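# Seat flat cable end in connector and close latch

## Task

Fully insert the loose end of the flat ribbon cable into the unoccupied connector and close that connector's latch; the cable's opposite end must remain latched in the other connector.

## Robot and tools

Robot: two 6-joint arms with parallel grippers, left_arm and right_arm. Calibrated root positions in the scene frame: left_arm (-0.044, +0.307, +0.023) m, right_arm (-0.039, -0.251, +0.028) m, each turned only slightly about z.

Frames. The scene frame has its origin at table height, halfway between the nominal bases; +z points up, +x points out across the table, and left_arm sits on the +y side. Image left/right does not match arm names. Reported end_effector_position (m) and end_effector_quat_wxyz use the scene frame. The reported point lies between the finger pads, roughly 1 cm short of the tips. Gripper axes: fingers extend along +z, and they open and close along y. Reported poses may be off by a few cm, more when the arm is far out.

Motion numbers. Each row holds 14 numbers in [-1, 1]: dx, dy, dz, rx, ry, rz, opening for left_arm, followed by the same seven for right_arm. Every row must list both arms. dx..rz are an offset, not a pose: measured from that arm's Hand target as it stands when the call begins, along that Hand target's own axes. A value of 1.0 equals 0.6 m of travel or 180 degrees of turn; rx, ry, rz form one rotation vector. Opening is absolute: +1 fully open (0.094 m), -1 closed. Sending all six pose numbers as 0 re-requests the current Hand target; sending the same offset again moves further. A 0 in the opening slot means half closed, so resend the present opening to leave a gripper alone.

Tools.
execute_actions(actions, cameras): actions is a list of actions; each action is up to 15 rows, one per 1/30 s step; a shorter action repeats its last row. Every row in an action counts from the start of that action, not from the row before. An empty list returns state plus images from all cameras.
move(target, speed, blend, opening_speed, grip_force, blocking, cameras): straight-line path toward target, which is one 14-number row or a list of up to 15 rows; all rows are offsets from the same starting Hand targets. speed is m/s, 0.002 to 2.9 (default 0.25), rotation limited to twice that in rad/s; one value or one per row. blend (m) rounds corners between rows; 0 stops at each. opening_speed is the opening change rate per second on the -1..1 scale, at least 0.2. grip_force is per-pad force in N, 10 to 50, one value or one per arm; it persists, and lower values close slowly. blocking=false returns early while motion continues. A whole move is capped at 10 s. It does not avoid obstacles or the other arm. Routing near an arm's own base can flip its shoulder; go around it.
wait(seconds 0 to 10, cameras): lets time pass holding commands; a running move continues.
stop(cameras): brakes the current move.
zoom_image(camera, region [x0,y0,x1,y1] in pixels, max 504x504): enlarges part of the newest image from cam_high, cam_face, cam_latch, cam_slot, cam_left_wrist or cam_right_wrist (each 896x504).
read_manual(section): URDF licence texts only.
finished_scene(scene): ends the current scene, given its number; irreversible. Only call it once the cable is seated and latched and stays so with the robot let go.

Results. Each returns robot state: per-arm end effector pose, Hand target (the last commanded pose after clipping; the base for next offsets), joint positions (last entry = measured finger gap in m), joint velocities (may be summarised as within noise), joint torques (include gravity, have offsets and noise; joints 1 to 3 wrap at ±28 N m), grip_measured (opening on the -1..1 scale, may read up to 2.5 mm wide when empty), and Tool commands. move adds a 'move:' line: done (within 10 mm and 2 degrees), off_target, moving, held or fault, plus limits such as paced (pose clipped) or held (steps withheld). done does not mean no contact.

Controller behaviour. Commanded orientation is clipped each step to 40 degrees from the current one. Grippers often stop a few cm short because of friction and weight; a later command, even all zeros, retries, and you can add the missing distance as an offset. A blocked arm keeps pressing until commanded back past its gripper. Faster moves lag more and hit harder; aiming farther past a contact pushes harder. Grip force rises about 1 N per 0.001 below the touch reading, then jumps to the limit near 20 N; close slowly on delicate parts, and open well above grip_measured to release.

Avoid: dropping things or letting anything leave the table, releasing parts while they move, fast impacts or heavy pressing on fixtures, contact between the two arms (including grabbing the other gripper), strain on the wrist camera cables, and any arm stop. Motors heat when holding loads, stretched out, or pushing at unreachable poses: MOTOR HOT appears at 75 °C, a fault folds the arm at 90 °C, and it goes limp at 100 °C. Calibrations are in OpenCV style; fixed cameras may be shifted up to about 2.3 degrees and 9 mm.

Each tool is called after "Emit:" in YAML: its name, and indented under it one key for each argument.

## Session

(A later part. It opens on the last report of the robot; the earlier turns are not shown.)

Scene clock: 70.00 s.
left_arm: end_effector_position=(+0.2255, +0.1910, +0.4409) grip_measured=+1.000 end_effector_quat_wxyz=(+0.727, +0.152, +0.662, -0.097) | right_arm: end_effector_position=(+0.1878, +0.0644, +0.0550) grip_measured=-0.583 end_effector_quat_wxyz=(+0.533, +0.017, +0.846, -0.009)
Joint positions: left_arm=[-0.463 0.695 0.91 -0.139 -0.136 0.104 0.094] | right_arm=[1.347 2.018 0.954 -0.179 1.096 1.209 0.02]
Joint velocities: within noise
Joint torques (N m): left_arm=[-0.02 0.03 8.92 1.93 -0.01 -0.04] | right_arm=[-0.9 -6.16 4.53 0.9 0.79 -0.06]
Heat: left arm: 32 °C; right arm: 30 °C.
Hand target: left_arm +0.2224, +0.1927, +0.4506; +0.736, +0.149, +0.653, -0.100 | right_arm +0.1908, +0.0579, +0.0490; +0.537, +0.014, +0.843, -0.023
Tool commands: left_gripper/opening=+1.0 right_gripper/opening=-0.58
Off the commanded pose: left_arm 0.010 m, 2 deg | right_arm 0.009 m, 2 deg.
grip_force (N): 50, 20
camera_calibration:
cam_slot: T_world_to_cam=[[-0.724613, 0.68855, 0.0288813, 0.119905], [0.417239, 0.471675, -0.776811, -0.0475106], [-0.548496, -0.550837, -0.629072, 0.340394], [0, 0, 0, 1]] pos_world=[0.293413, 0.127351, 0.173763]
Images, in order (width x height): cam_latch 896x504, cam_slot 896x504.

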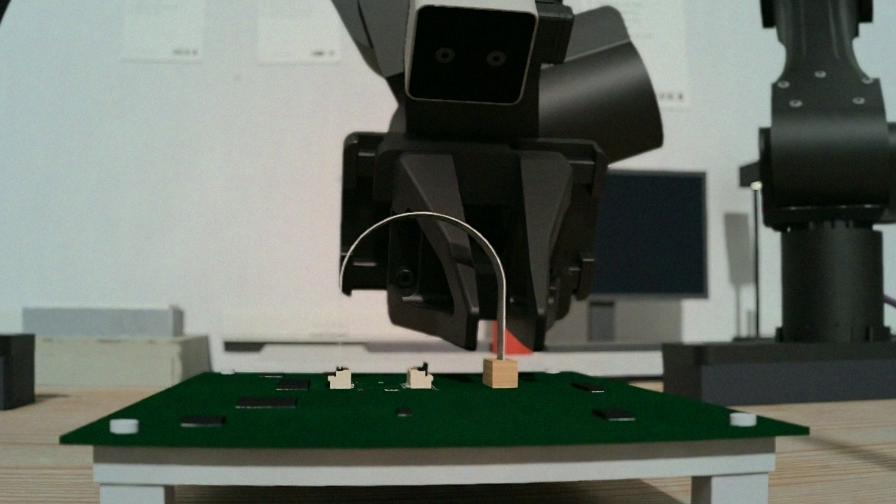

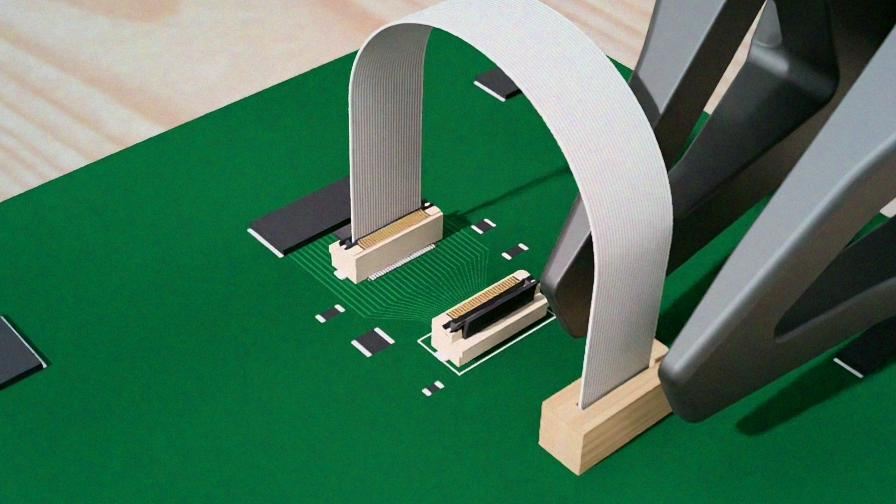

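Emit:
move:
  target: [0,0,0,0,0,0,1,0,0,0,0,0,0,-1]
  opening_speed: 0.3
  grip_force: [50,20]
  cameras: ["cam_latch","cam_slot","cam_face"]

Emit:
zoom_image:
  camera: "cam_latch"
  region: [320, 200, 580, 400]

Emit:
zoom_image:
  camera: "cam_slot"
  region: [330, 200, 700, 440]

Scene clock: 72.87 s.
left_arm: end_effector_position=(+0.2255, +0.1910, +0.4409) grip_measured=+1.000 end_effector_quat_wxyz=(+0.727, +0.152, +0.662, -0.097) | right_arm: end_effector_position=(+0.1878, +0.0638, +0.0549) grip_measured=-0.962 end_effector_quat_wxyz=(+0.533, +0.017, +0.846, -0.010)
Joint positions: left_arm=[-0.463 0.695 0.91 -0.139 -0.136 0.104 0.094] | right_arm=[1.347 2.018 0.953 -0.179 1.098 1.208 0.002]
Joint torques (N m): left_arm=[-0.02 -0.01 8.91 1.96 0.01 -0.02] | right_arm=[-0.85 -6.13 4.64 0.9 0.78 -0.05]
Heat: left arm: 32 °C; right arm: 30 °C.
Hand target: left_arm +0.2224, +0.1927, +0.4506; +0.736, +0.149, +0.653, -0.100 | right_arm +0.1908, +0.0580, +0.0491; +0.537, +0.014, +0.843, -0.023
Off the commanded pose: left_arm 0.010 m, 2 deg | right_arm 0.009 m, 2 deg.
grip_force (N): 50, 20
move: done
camera_calibration:
cam_slot: T_world_to_cam=[[-0.724613, 0.68855, 0.0288813, 0.119905], [0.417239, 0.471675, -0.776811, -0.0475106], [-0.548496, -0.550837, -0.629072, 0.340394], [0, 0, 0, 1]] pos_world=[0.293413, 0.127351, 0.173763]
Images, in order (width x height): cam_face 896x504, cam_latch 896x504, cam_slot 896x504.

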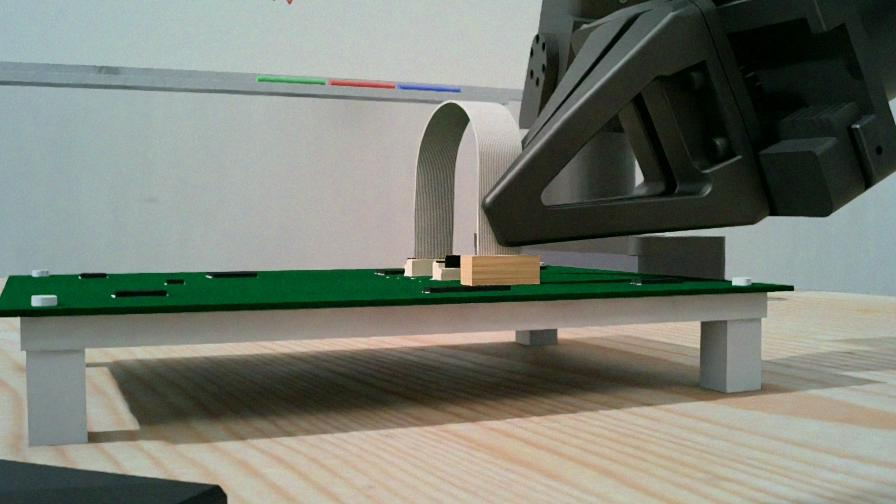

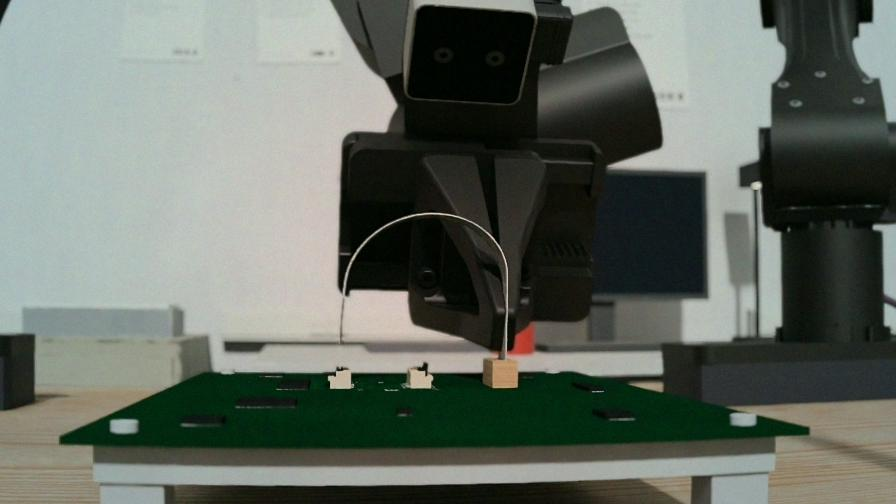

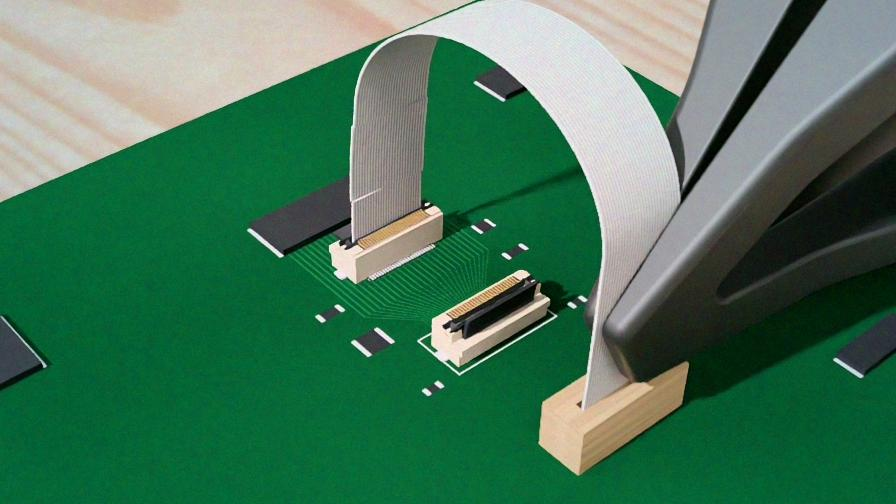

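Scaled by 1.938 from the camera's 896x504 image, which has a finer 1280x720 frame.

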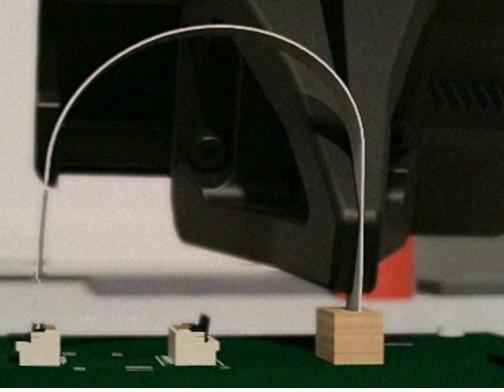

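Scaled by 1.362 from the camera's 896x504 image, which has a finer 1280x720 frame.

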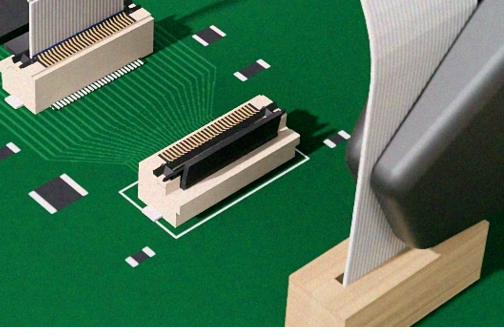

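Emit:
move:
  target: [0,0,0,0,0,0,1,-0.0258,0.00665,-0.01236,-0.00708,-0.00398,0.01544,-1]
  speed: 0.03
  cameras: ["cam_latch","cam_slot"]

Scene clock: 76.43 s.
left_arm: end_effector_position=(+0.2255, +0.1910, +0.4409) grip_measured=+1.000 end_effector_quat_wxyz=(+0.727, +0.152, +0.662, -0.097) | right_arm: end_effector_position=(+0.1878, +0.0638, +0.0550) grip_measured=-0.962 end_effector_quat_wxyz=(+0.533, +0.017, +0.846, -0.010)
Joint positions: left_arm=[-0.463 0.695 0.91 -0.139 -0.136 0.104 0.094] | right_arm=[1.347 2.018 0.953 -0.179 1.098 1.208 0.002]
Joint torques (N m): left_arm=[-0.02 0.08 8.94 1.94 -0.01 -0.02] | right_arm=[-0.57 -9.84 4.46 0.92 0.83 0]
Heat: left arm: 32 °C; right arm: 30 °C.
Hand target: left_arm +0.2224, +0.1927, +0.4506; +0.736, +0.149, +0.653, -0.100 | right_arm +0.1908, +0.0624, +0.0661; +0.543, +0.029, +0.839, -0.001
Off the commanded pose: left_arm 0.010 m, 2 deg | right_arm 0.012 m, 2 deg.
grip_force (N): 50, 20
move: off_target (right_arm)
camera_calibration:
cam_slot: T_world_to_cam=[[-0.724613, 0.68855, 0.0288813, 0.119905], [0.417239, 0.471675, -0.776811, -0.0475106], [-0.548496, -0.550837, -0.629072, 0.340394], [0, 0, 0, 1]] pos_world=[0.293413, 0.127351, 0.173763]
Images, in order (width x height): cam_latch 896x504, cam_slot 896x504.

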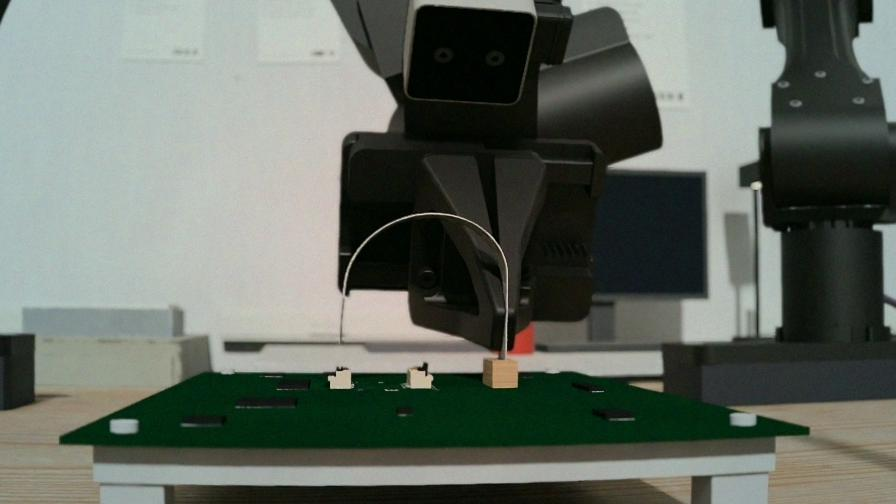

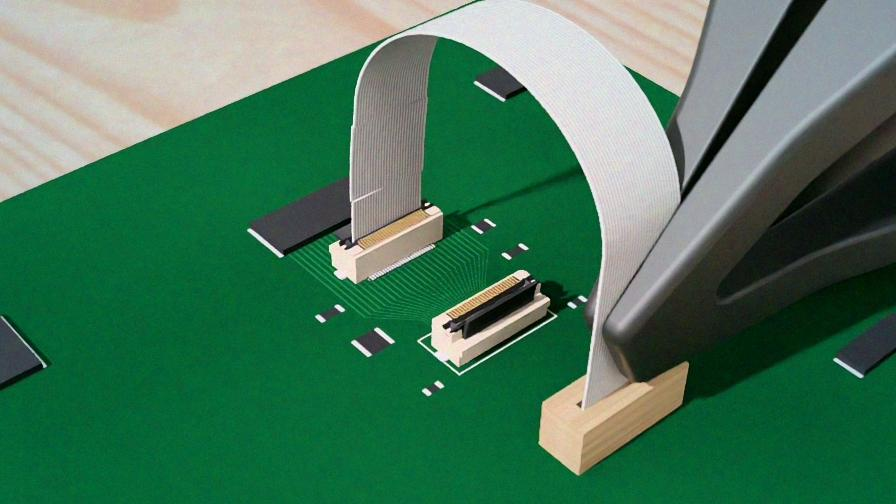

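Emit:
move:
  target: [0,0,0,0,0,0,1,-0.01393,0.00445,-0.00648,-0.00386,-0.00212,0.00844,-1]
  speed: 0.03
  cameras: ["cam_latch","cam_slot"]

Scene clock: 79.77 s.
left_arm: end_effector_position=(+0.2255, +0.1910, +0.4409) grip_measured=+1.000 end_effector_quat_wxyz=(+0.727, +0.152, +0.662, -0.097) | right_arm: end_effector_position=(+0.1879, +0.0643, +0.0604) grip_measured=-0.962 end_effector_quat_wxyz=(+0.534, +0.021, +0.845, -0.004)
Joint positions: left_arm=[-0.463 0.695 0.91 -0.139 -0.136 0.104 0.094] | right_arm=[1.347 1.998 0.948 -0.179 1.097 1.208 0.002]
Joint torques (N m): left_arm=[-0.03 0.01 8.92 1.95 -0.01 -0.03] | right_arm=[-0.34 -10.28 4.85 0.95 0.87 0.04]
Heat: left arm: 32 °C; right arm: 30 °C.
Hand target: left_arm +0.2224, +0.1927, +0.4506; +0.736, +0.149, +0.653, -0.100 | right_arm +0.1908, +0.0647, +0.0754; +0.546, +0.037, +0.837, +0.011
Off the commanded pose: left_arm 0.010 m, 2 deg | right_arm 0.015 m, 3 deg.
grip_force (N): 50, 20
move: off_target (right_arm)
camera_calibration:
cam_slot: T_world_to_cam=[[-0.724613, 0.68855, 0.0288813, 0.119905], [0.417239, 0.471675, -0.776811, -0.0475106], [-0.548496, -0.550837, -0.629072, 0.340394], [0, 0, 0, 1]] pos_world=[0.293413, 0.127351, 0.173763]
Images, in order (width x height): cam_latch 896x504, cam_slot 896x504.

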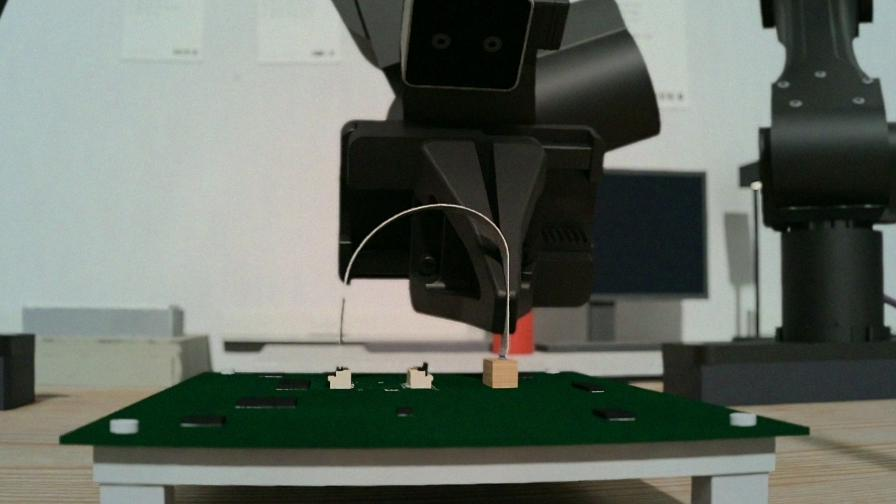

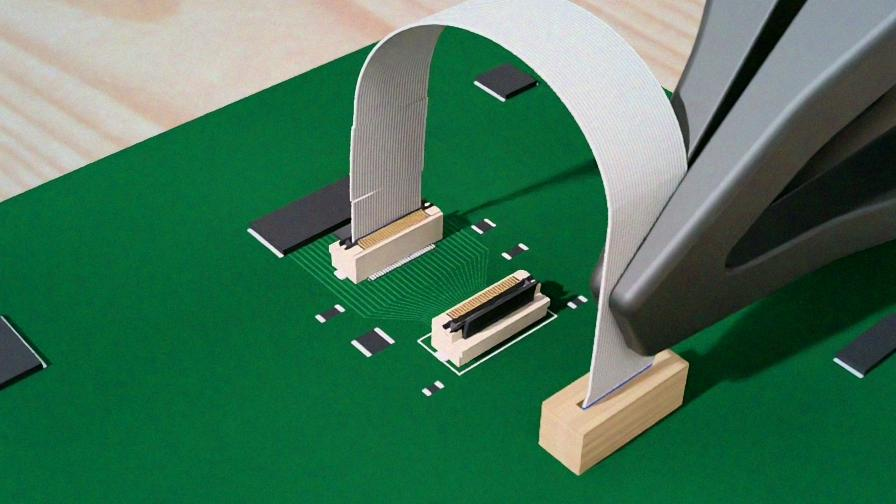

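Emit:
move:
  target: [0,0,0,0,0,0,1,-0.01001,-0.00055,-0.00573,-0.00129,-0.0007,0.00281,-1]
  speed: 0.03
  cameras: ["cam_latch","cam_slot"]

Scene clock: 81.43 s.
left_arm: end_effector_position=(+0.2255, +0.1910, +0.4409) grip_measured=+1.000 end_effector_quat_wxyz=(+0.727, +0.152, +0.662, -0.097) | right_arm: end_effector_position=(+0.1883, +0.0664, +0.0693) grip_measured=-0.962 end_effector_quat_wxyz=(+0.536, +0.028, +0.844, +0.007)
Joint positions: left_arm=[-0.463 0.695 0.91 -0.139 -0.136 0.104 0.094] | right_arm=[1.347 1.972 0.948 -0.179 1.097 1.208 0.002]
Joint torques (N m): left_arm=[-0.03 0.03 8.94 1.95 -0.01 -0.03] | right_arm=[-0.25 -10 4.85 0.86 0.88 0.03]
Heat: left arm: 32 °C; right arm: 30 °C.
Hand target: left_arm +0.2224, +0.1927, +0.4506; +0.736, +0.149, +0.653, -0.100 | right_arm +0.1901, +0.0640, +0.0822; +0.547, +0.039, +0.836, +0.015
Off the commanded pose: left_arm 0.010 m, 2 deg | right_arm 0.013 m, 2 deg.
grip_force (N): 50, 20
move: off_target (right_arm)
camera_calibration:
cam_slot: T_world_to_cam=[[-0.724613, 0.68855, 0.0288813, 0.119905], [0.417239, 0.471675, -0.776811, -0.0475106], [-0.548496, -0.550837, -0.629072, 0.340394], [0, 0, 0, 1]] pos_world=[0.293413, 0.127351, 0.173763]
Images, in order (width x height): cam_latch 896x504, cam_slot 896x504.

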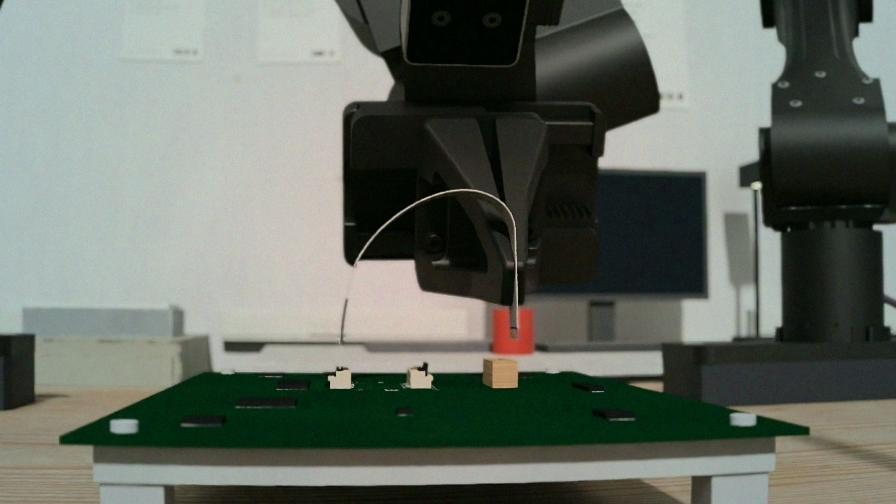

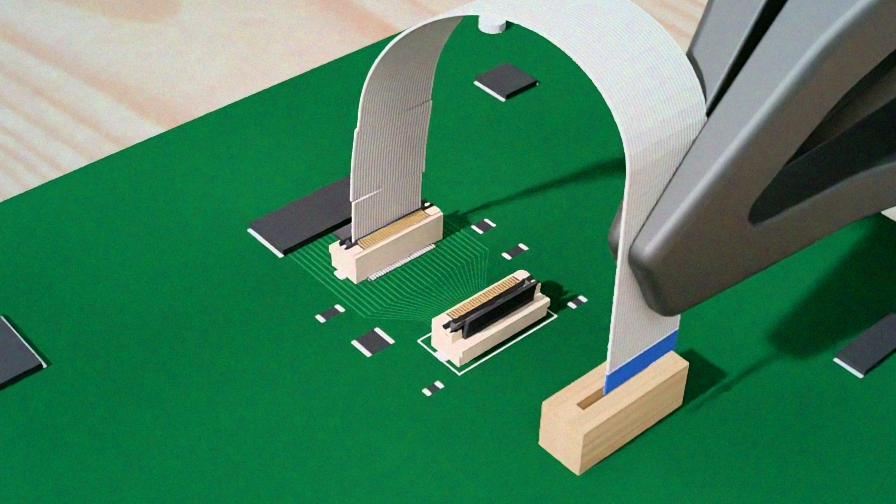

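Emit:
move:
  target: [0,0,0,0,0,0,1,-0.00268,-0.04497,-0.0015,0,0,0,-1]
  speed: 0.04
  cameras: ["cam_latch","cam_slot","cam_face"]

Emit:
zoom_image:
  camera: "cam_latch"
  region: [320, 280, 580, 400]

Emit:
zoom_image:
  camera: "cam_slot"
  region: [330, 200, 700, 440]

Scene clock: 87.77 s.
left_arm: end_effector_position=(+0.2255, +0.1910, +0.4409) grip_measured=+1.000 end_effector_quat_wxyz=(+0.727, +0.152, +0.662, -0.097) | right_arm: end_effector_position=(+0.1852, +0.0399, +0.0711) grip_measured=-0.962 end_effector_quat_wxyz=(+0.537, +0.029, +0.843, +0.009)
Joint positions: left_arm=[-0.463 0.695 0.91 -0.139 -0.136 0.104 0.094] | right_arm=[1.34 1.888 0.824 -0.121 1.097 1.193 0.002]
Joint torques (N m): left_arm=[0.01 0.02 8.9 1.93 0 -0.02] | right_arm=[-0.77 -9.14 4.59 0.95 0.8 -0.07]
Heat: left arm: 32 °C; right arm: 30 °C.
Hand target: left_arm +0.2224, +0.1927, +0.4506; +0.736, +0.149, +0.653, -0.100 | right_arm +0.1886, +0.0371, +0.0822; +0.547, +0.039, +0.836, +0.015
Off the commanded pose: left_arm 0.010 m, 2 deg | right_arm 0.012 m, 2 deg.
grip_force (N): 50, 20
move: off_target (right_arm)
camera_calibration:
cam_slot: T_world_to_cam=[[-0.724613, 0.68855, 0.0288813, 0.119905], [0.417239, 0.471675, -0.776811, -0.0475106], [-0.548496, -0.550837, -0.629072, 0.340394], [0, 0, 0, 1]] pos_world=[0.293413, 0.127351, 0.173763]
Images, in order (width x height): cam_face 896x504, cam_latch 896x504, cam_slot 896x504.

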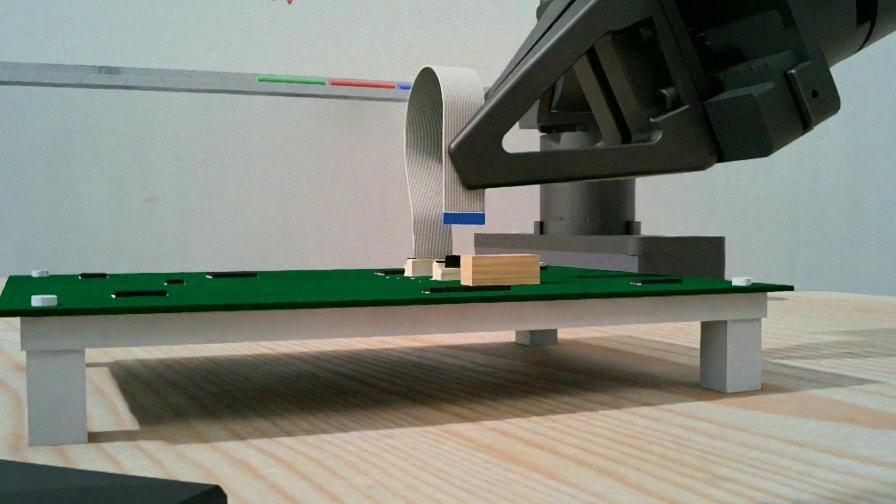

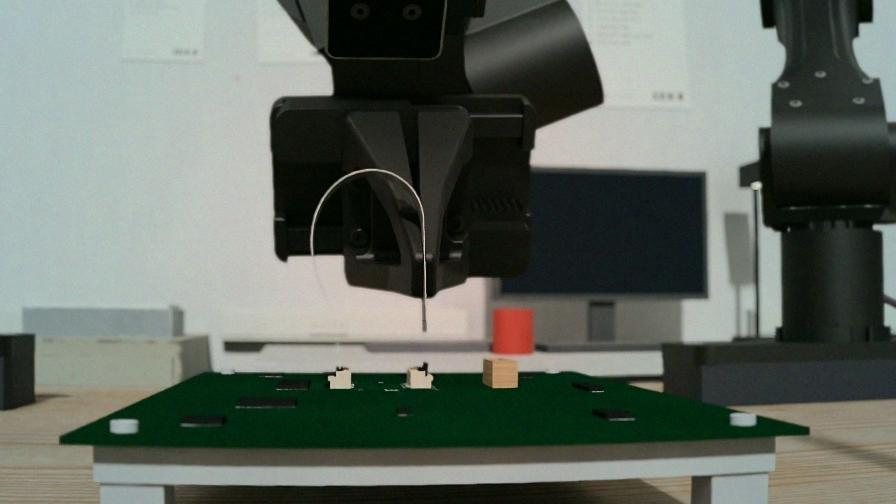

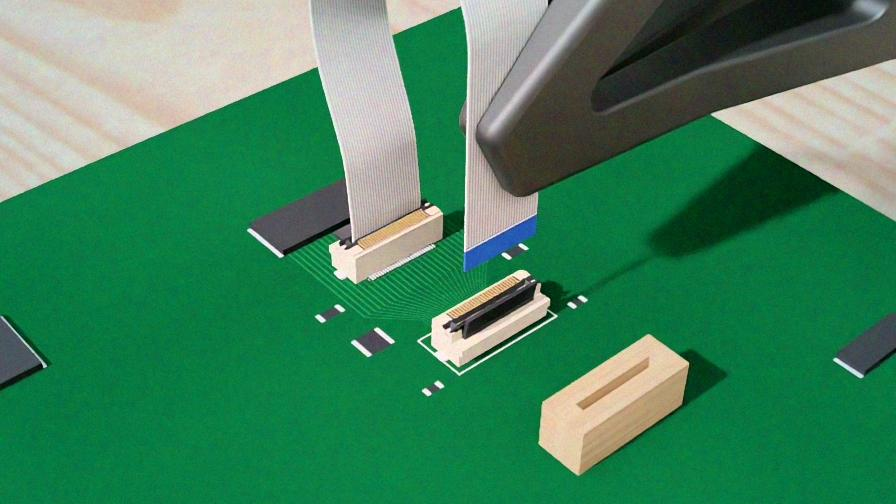

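Scaled by 1.938 from the camera's 896x504 image, which has a finer 1280x720 frame.

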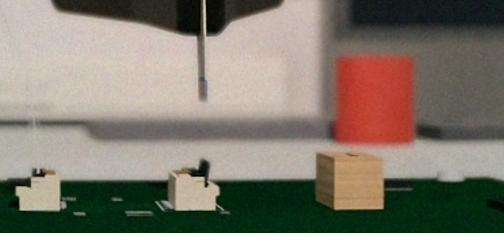

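Scaled by 1.362 from the camera's 896x504 image, which has a finer 1280x720 frame.

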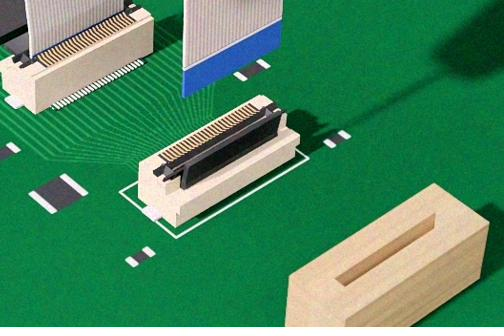

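Emit:
zoom_image:
  camera: "cam_latch"
  region: [320, 320, 450, 395]

Emit:
zoom_image:
  camera: "cam_slot"
  region: [410, 180, 570, 370]

Emit:
zoom_image:
  camera: "cam_slot"
  region: [320, 170, 460, 300]

Scaled by 3.877 from the camera's 896x504 image, which has a finer 1280x720 frame.

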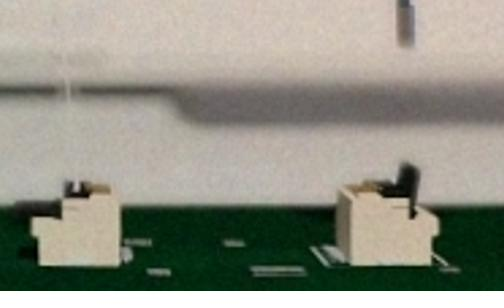

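Scaled by 2.653 from the camera's 896x504 image, which has a finer 1280x720 frame.

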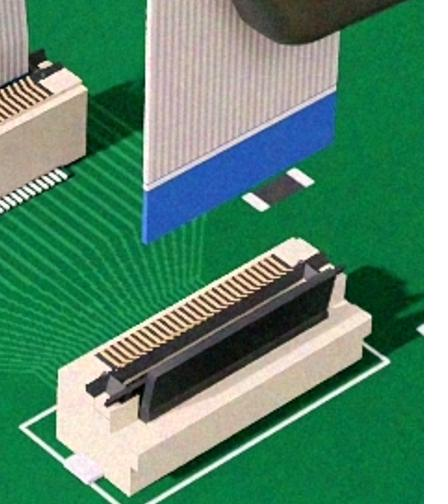

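Scaled by 3.600 from the camera's 896x504 image, which has a finer 1280x720 frame.

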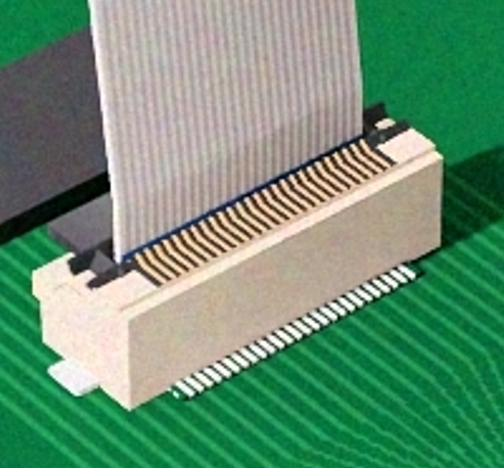

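Emit:
zoom_image:
  camera: "cam_slot"
  region: [425, 225, 560, 345]

Scaled by 3.733 from the camera's 896x504 image, which has a finer 1280x720 frame.

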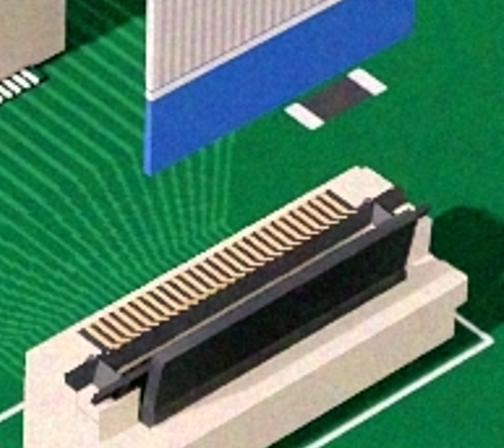

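Emit:
zoom_image:
  camera: "cam_face"
  region: [395, 190, 515, 290]

Scaled by 4.200 from the camera's 896x504 image, which has a finer 1280x720 frame.

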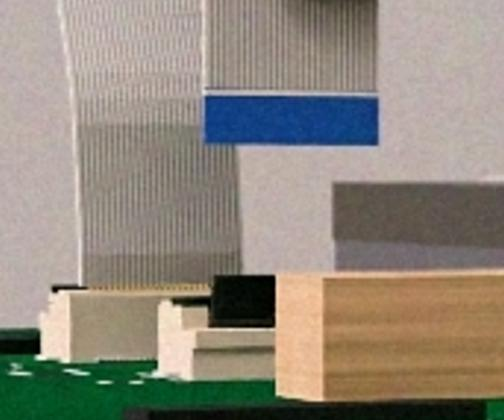

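Emit:
move:
  target: [0,0,0,0,0,0,1,0.03203,-0.00478,0.00849,0.0041,0.00442,-0.01812,-1]
  speed: 0.02
  cameras: ["cam_latch","cam_slot","cam_face"]

Emit:
zoom_image:
  camera: "cam_latch"
  region: [320, 320, 450, 395]

Emit:
zoom_image:
  camera: "cam_slot"
  region: [425, 225, 560, 345]

Emit:
zoom_image:
  camera: "cam_face"
  region: [395, 190, 515, 290]

Scene clock: 111.30 s.
left_arm: end_effector_position=(+0.2255, +0.1910, +0.4409) grip_measured=+1.000 end_effector_quat_wxyz=(+0.727, +0.152, +0.662, -0.097) | right_arm: end_effector_position=(+0.1852, +0.0408, +0.0678) grip_measured=-0.962 end_effector_quat_wxyz=(+0.536, +0.025, +0.844, +0.007)
Joint positions: left_arm=[-0.463 0.695 0.91 -0.139 -0.136 0.104 0.094] | right_arm=[1.34 1.899 0.824 -0.11 1.094 1.185 0.002]
Joint torques (N m): left_arm=[-0.05 0.03 8.9 1.95 0 -0.01] | right_arm=[-0.05 -5.42 4.37 0.95 0.78 -0.07]
Heat: left arm: 33 °C; right arm: 30 °C.
Hand target: left_arm +0.2224, +0.1927, +0.4506; +0.736, +0.149, +0.653, -0.100 | right_arm +0.1854, +0.0357, +0.0625; +0.541, +0.019, +0.841, -0.005
Off the commanded pose: left_arm 0.010 m, 2 deg | right_arm 0.007 m, 2 deg.
grip_force (N): 50, 20
move: done
camera_calibration:
cam_slot: T_world_to_cam=[[-0.724613, 0.68855, 0.0288813, 0.119905], [0.417239, 0.471675, -0.776811, -0.0475106], [-0.548496, -0.550837, -0.629072, 0.340394], [0, 0, 0, 1]] pos_world=[0.293413, 0.127351, 0.173763]
Images, in order (width x height): cam_face 896x504, cam_latch 896x504, cam_slot 896x504.

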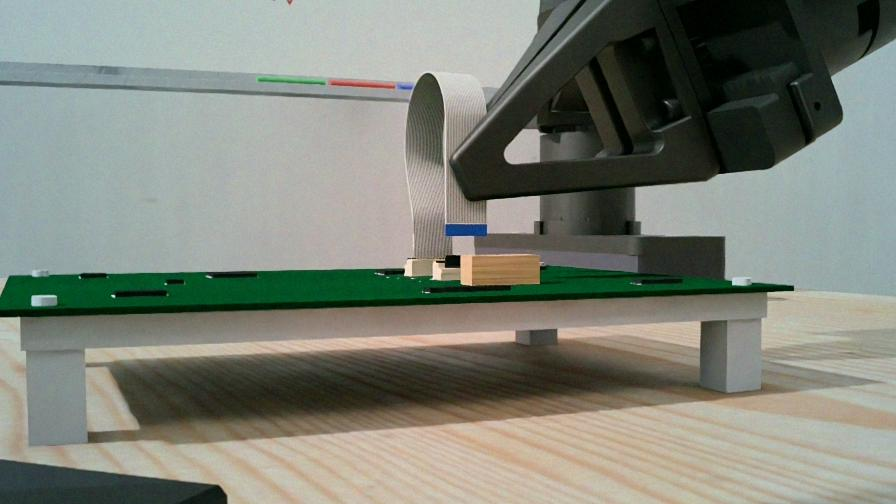

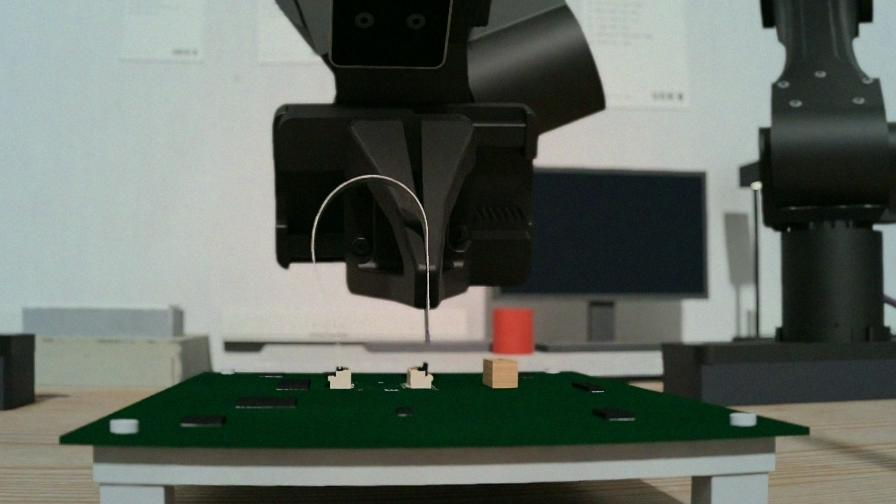

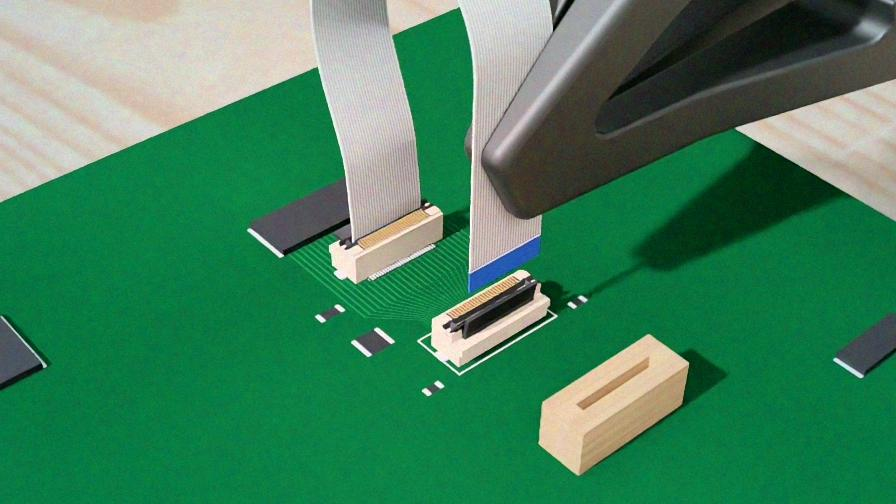

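Scaled by 3.877 from the camera's 896x504 image, which has a finer 1280x720 frame.

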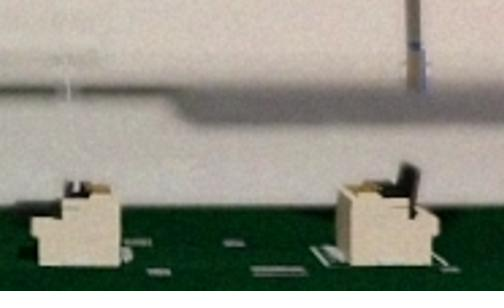

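Scaled by 3.733 from the camera's 896x504 image, which has a finer 1280x720 frame.

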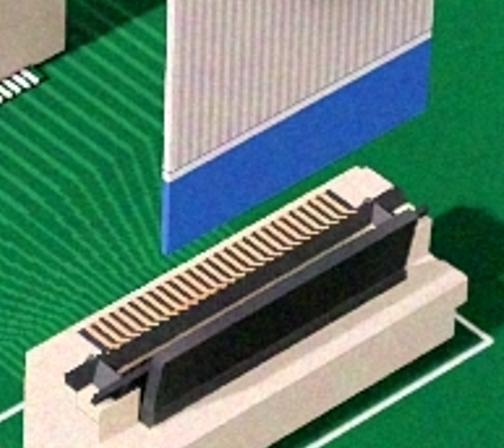

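Scaled by 4.200 from the camera's 896x504 image, which has a finer 1280x720 frame.

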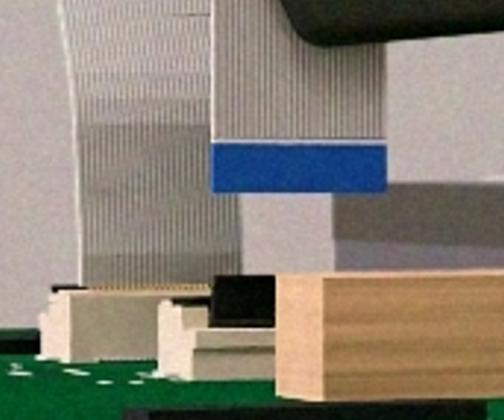

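Emit:
move:
  target: [0,0,0,0,0,0,1,0.0125,-0.0009,-0.0017,-0.0008,0.00164,-0.00782,-1]
  speed: 0.02
  cameras: ["cam_latch","cam_slot","cam_face"]

Emit:
zoom_image:
  camera: "cam_latch"
  region: [320, 320, 450, 395]

Emit:
zoom_image:
  camera: "cam_slot"
  region: [425, 225, 560, 345]

Emit:
zoom_image:
  camera: "cam_face"
  region: [395, 190, 515, 290]

Scene clock: 115.43 s.
left_arm: end_effector_position=(+0.2255, +0.1910, +0.4409) grip_measured=+1.000 end_effector_quat_wxyz=(+0.727, +0.152, +0.662, -0.097) | right_arm: end_effector_position=(+0.1834, +0.0383, +0.0613) grip_measured=-0.962 end_effector_quat_wxyz=(+0.534, +0.017, +0.845, -0.001)
Joint positions: left_arm=[-0.463 0.695 0.91 -0.139 -0.136 0.104 0.094] | right_arm=[1.344 1.915 0.817 -0.108 1.094 1.183 0.002]
Joint torques (N m): left_arm=[0.01 0.02 8.94 1.95 0 -0.03] | right_arm=[0.7 -5.37 4.38 0.92 0.75 -0.06]
Heat: left arm: 33 °C; right arm: 30 °C.
Hand target: left_arm +0.2224, +0.1927, +0.4506; +0.736, +0.149, +0.653, -0.100 | right_arm +0.1813, +0.0354, +0.0560; +0.539, +0.008, +0.842, -0.011
Off the commanded pose: left_arm 0.010 m, 2 deg | right_arm 0.006 m, 2 deg.
grip_force (N): 50, 20
move: done
camera_calibration:
cam_slot: T_world_to_cam=[[-0.724613, 0.68855, 0.0288813, 0.119905], [0.417239, 0.471675, -0.776811, -0.0475106], [-0.548496, -0.550837, -0.629072, 0.340394], [0, 0, 0, 1]] pos_world=[0.293413, 0.127351, 0.173763]
Images, in order (width x height): cam_face 896x504, cam_latch 896x504, cam_slot 896x504.

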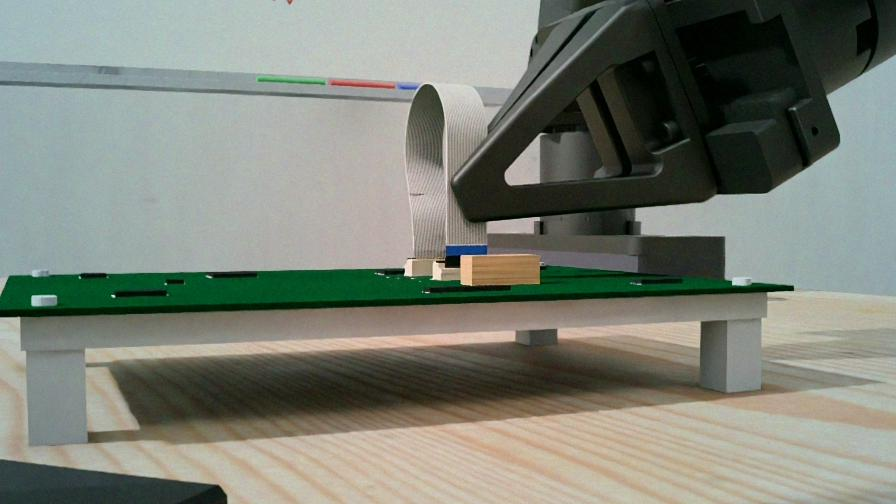

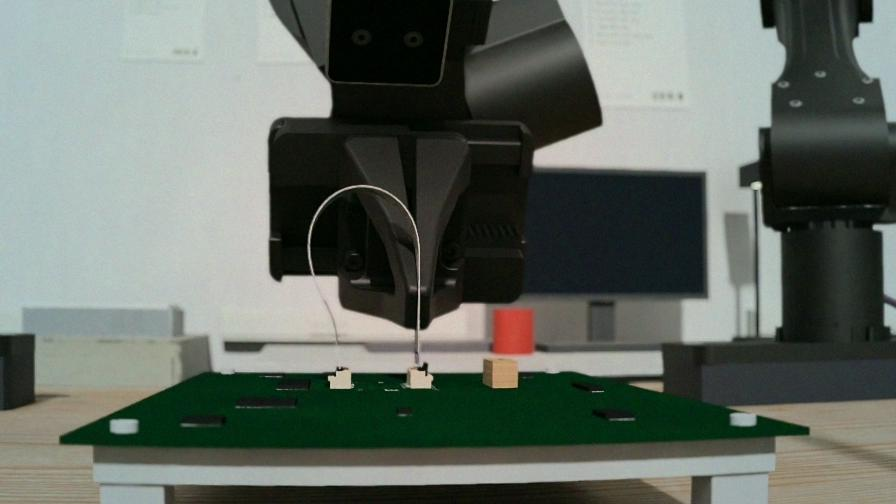

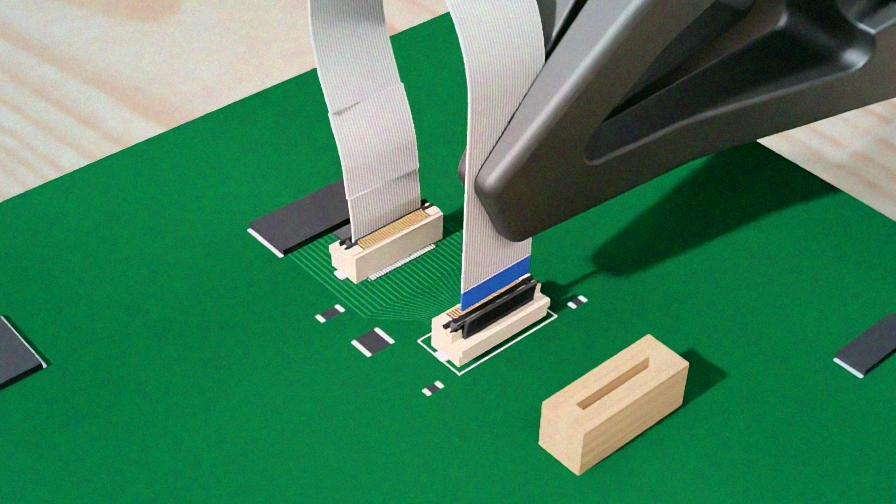

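Scaled by 3.877 from the camera's 896x504 image, which has a finer 1280x720 frame.

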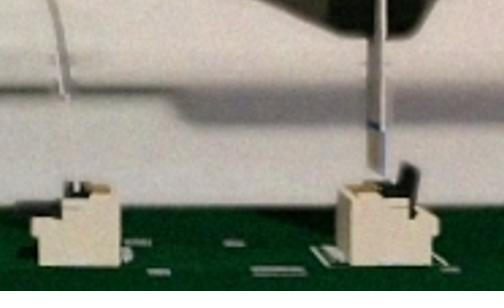

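Scaled by 3.733 from the camera's 896x504 image, which has a finer 1280x720 frame.

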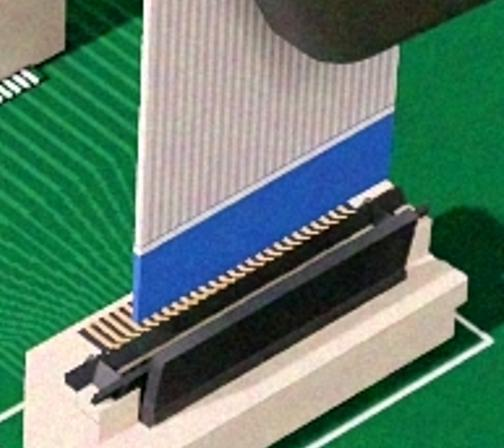

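Scaled by 4.200 from the camera's 896x504 image, which has a finer 1280x720 frame.

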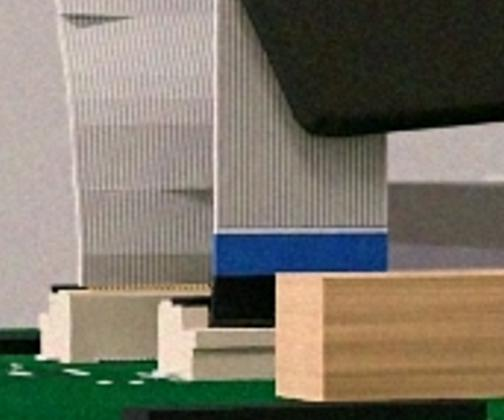

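Emit:
move:
  target: [0,0,0,0,0,0,1,0.001,0.00056,0.00173,0.0005,-0.0012,0,-1]
  speed: 0.02
  cameras: ["cam_latch","cam_slot","cam_face"]

Emit:
zoom_image:
  camera: "cam_latch"
  region: [320, 320, 450, 395]

Emit:
zoom_image:
  camera: "cam_slot"
  region: [425, 225, 560, 345]

Emit:
zoom_image:
  camera: "cam_face"
  region: [395, 190, 515, 290]

Scene clock: 129.53 s.
left_arm: end_effector_position=(+0.2255, +0.1910, +0.4409) grip_measured=+1.000 end_effector_quat_wxyz=(+0.727, +0.152, +0.662, -0.097) | right_arm: end_effector_position=(+0.1836, +0.0390, +0.0601) grip_measured=-0.962 end_effector_quat_wxyz=(+0.535, +0.017, +0.845, +0.000)
Joint positions: left_arm=[-0.463 0.695 0.91 -0.139 -0.136 0.104 0.094] | right_arm=[1.344 1.921 0.817 -0.099 1.094 1.181 0.002]
Joint torques (N m): left_arm=[0.03 0.05 8.88 1.95 0.01 -0.04] | right_arm=[0.59 -5.29 4.44 0.91 0.82 -0.08]
Heat: left arm: 33 °C; right arm: 29 °C.
Hand target: left_arm +0.2224, +0.1927, +0.4506; +0.736, +0.149, +0.653, -0.100 | right_arm +0.1820, +0.0357, +0.0550; +0.540, +0.008, +0.841, -0.012
Off the commanded pose: left_arm 0.010 m, 2 deg | right_arm 0.006 m, 2 deg.
grip_force (N): 50, 20
move: done
camera_calibration:
cam_slot: T_world_to_cam=[[-0.724613, 0.68855, 0.0288813, 0.119905], [0.417239, 0.471675, -0.776811, -0.0475106], [-0.548496, -0.550837, -0.629072, 0.340394], [0, 0, 0, 1]] pos_world=[0.293413, 0.127351, 0.173763]
Images, in order (width x height): cam_face 896x504, cam_latch 896x504, cam_slot 896x504.

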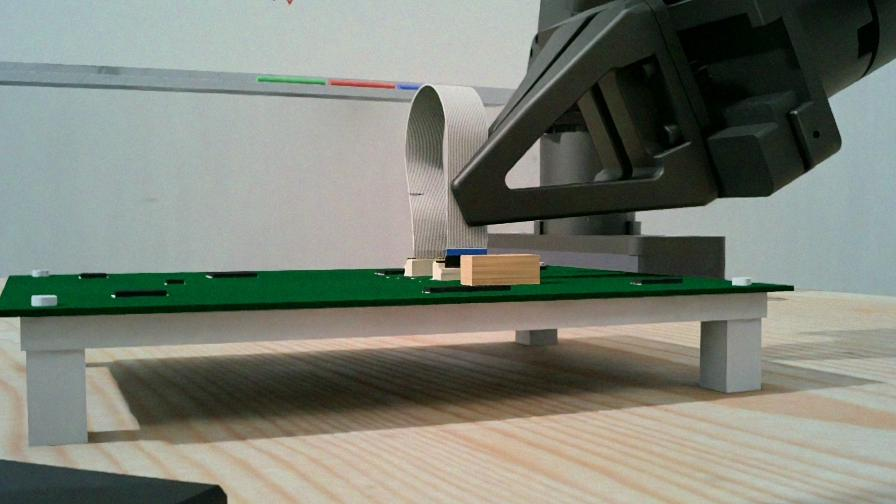

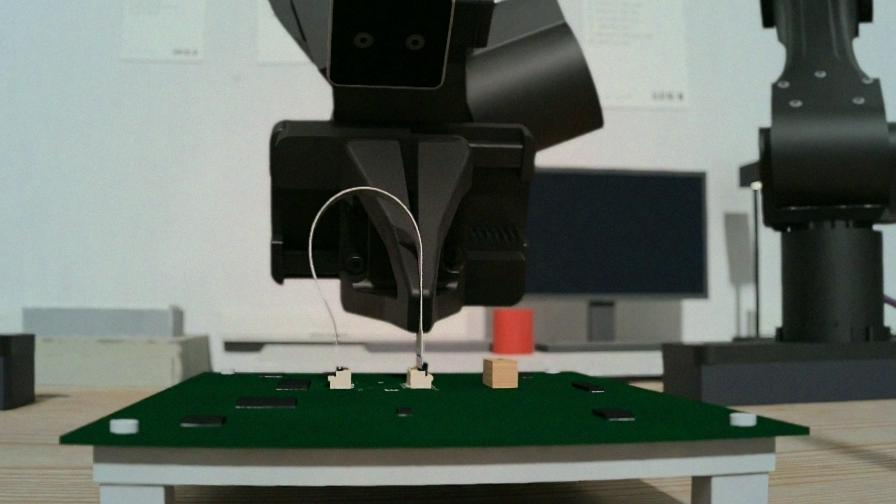

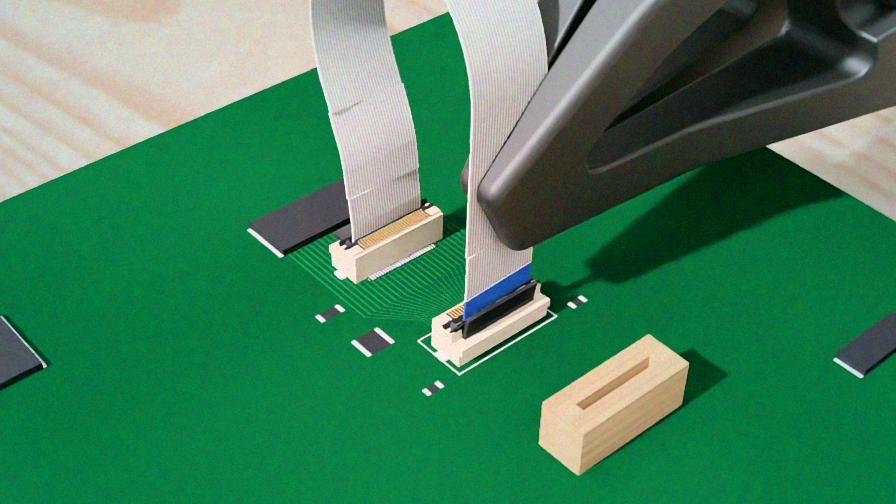

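Scaled by 3.877 from the camera's 896x504 image, which has a finer 1280x720 frame.

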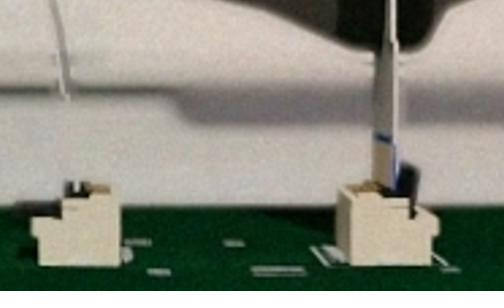

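Scaled by 3.733 from the camera's 896x504 image, which has a finer 1280x720 frame.

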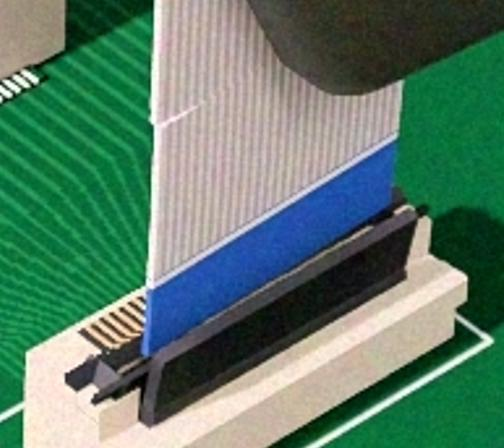

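Scaled by 4.200 from the camera's 896x504 image, which has a finer 1280x720 frame.

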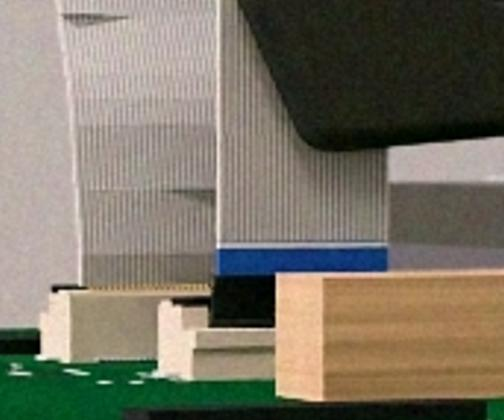

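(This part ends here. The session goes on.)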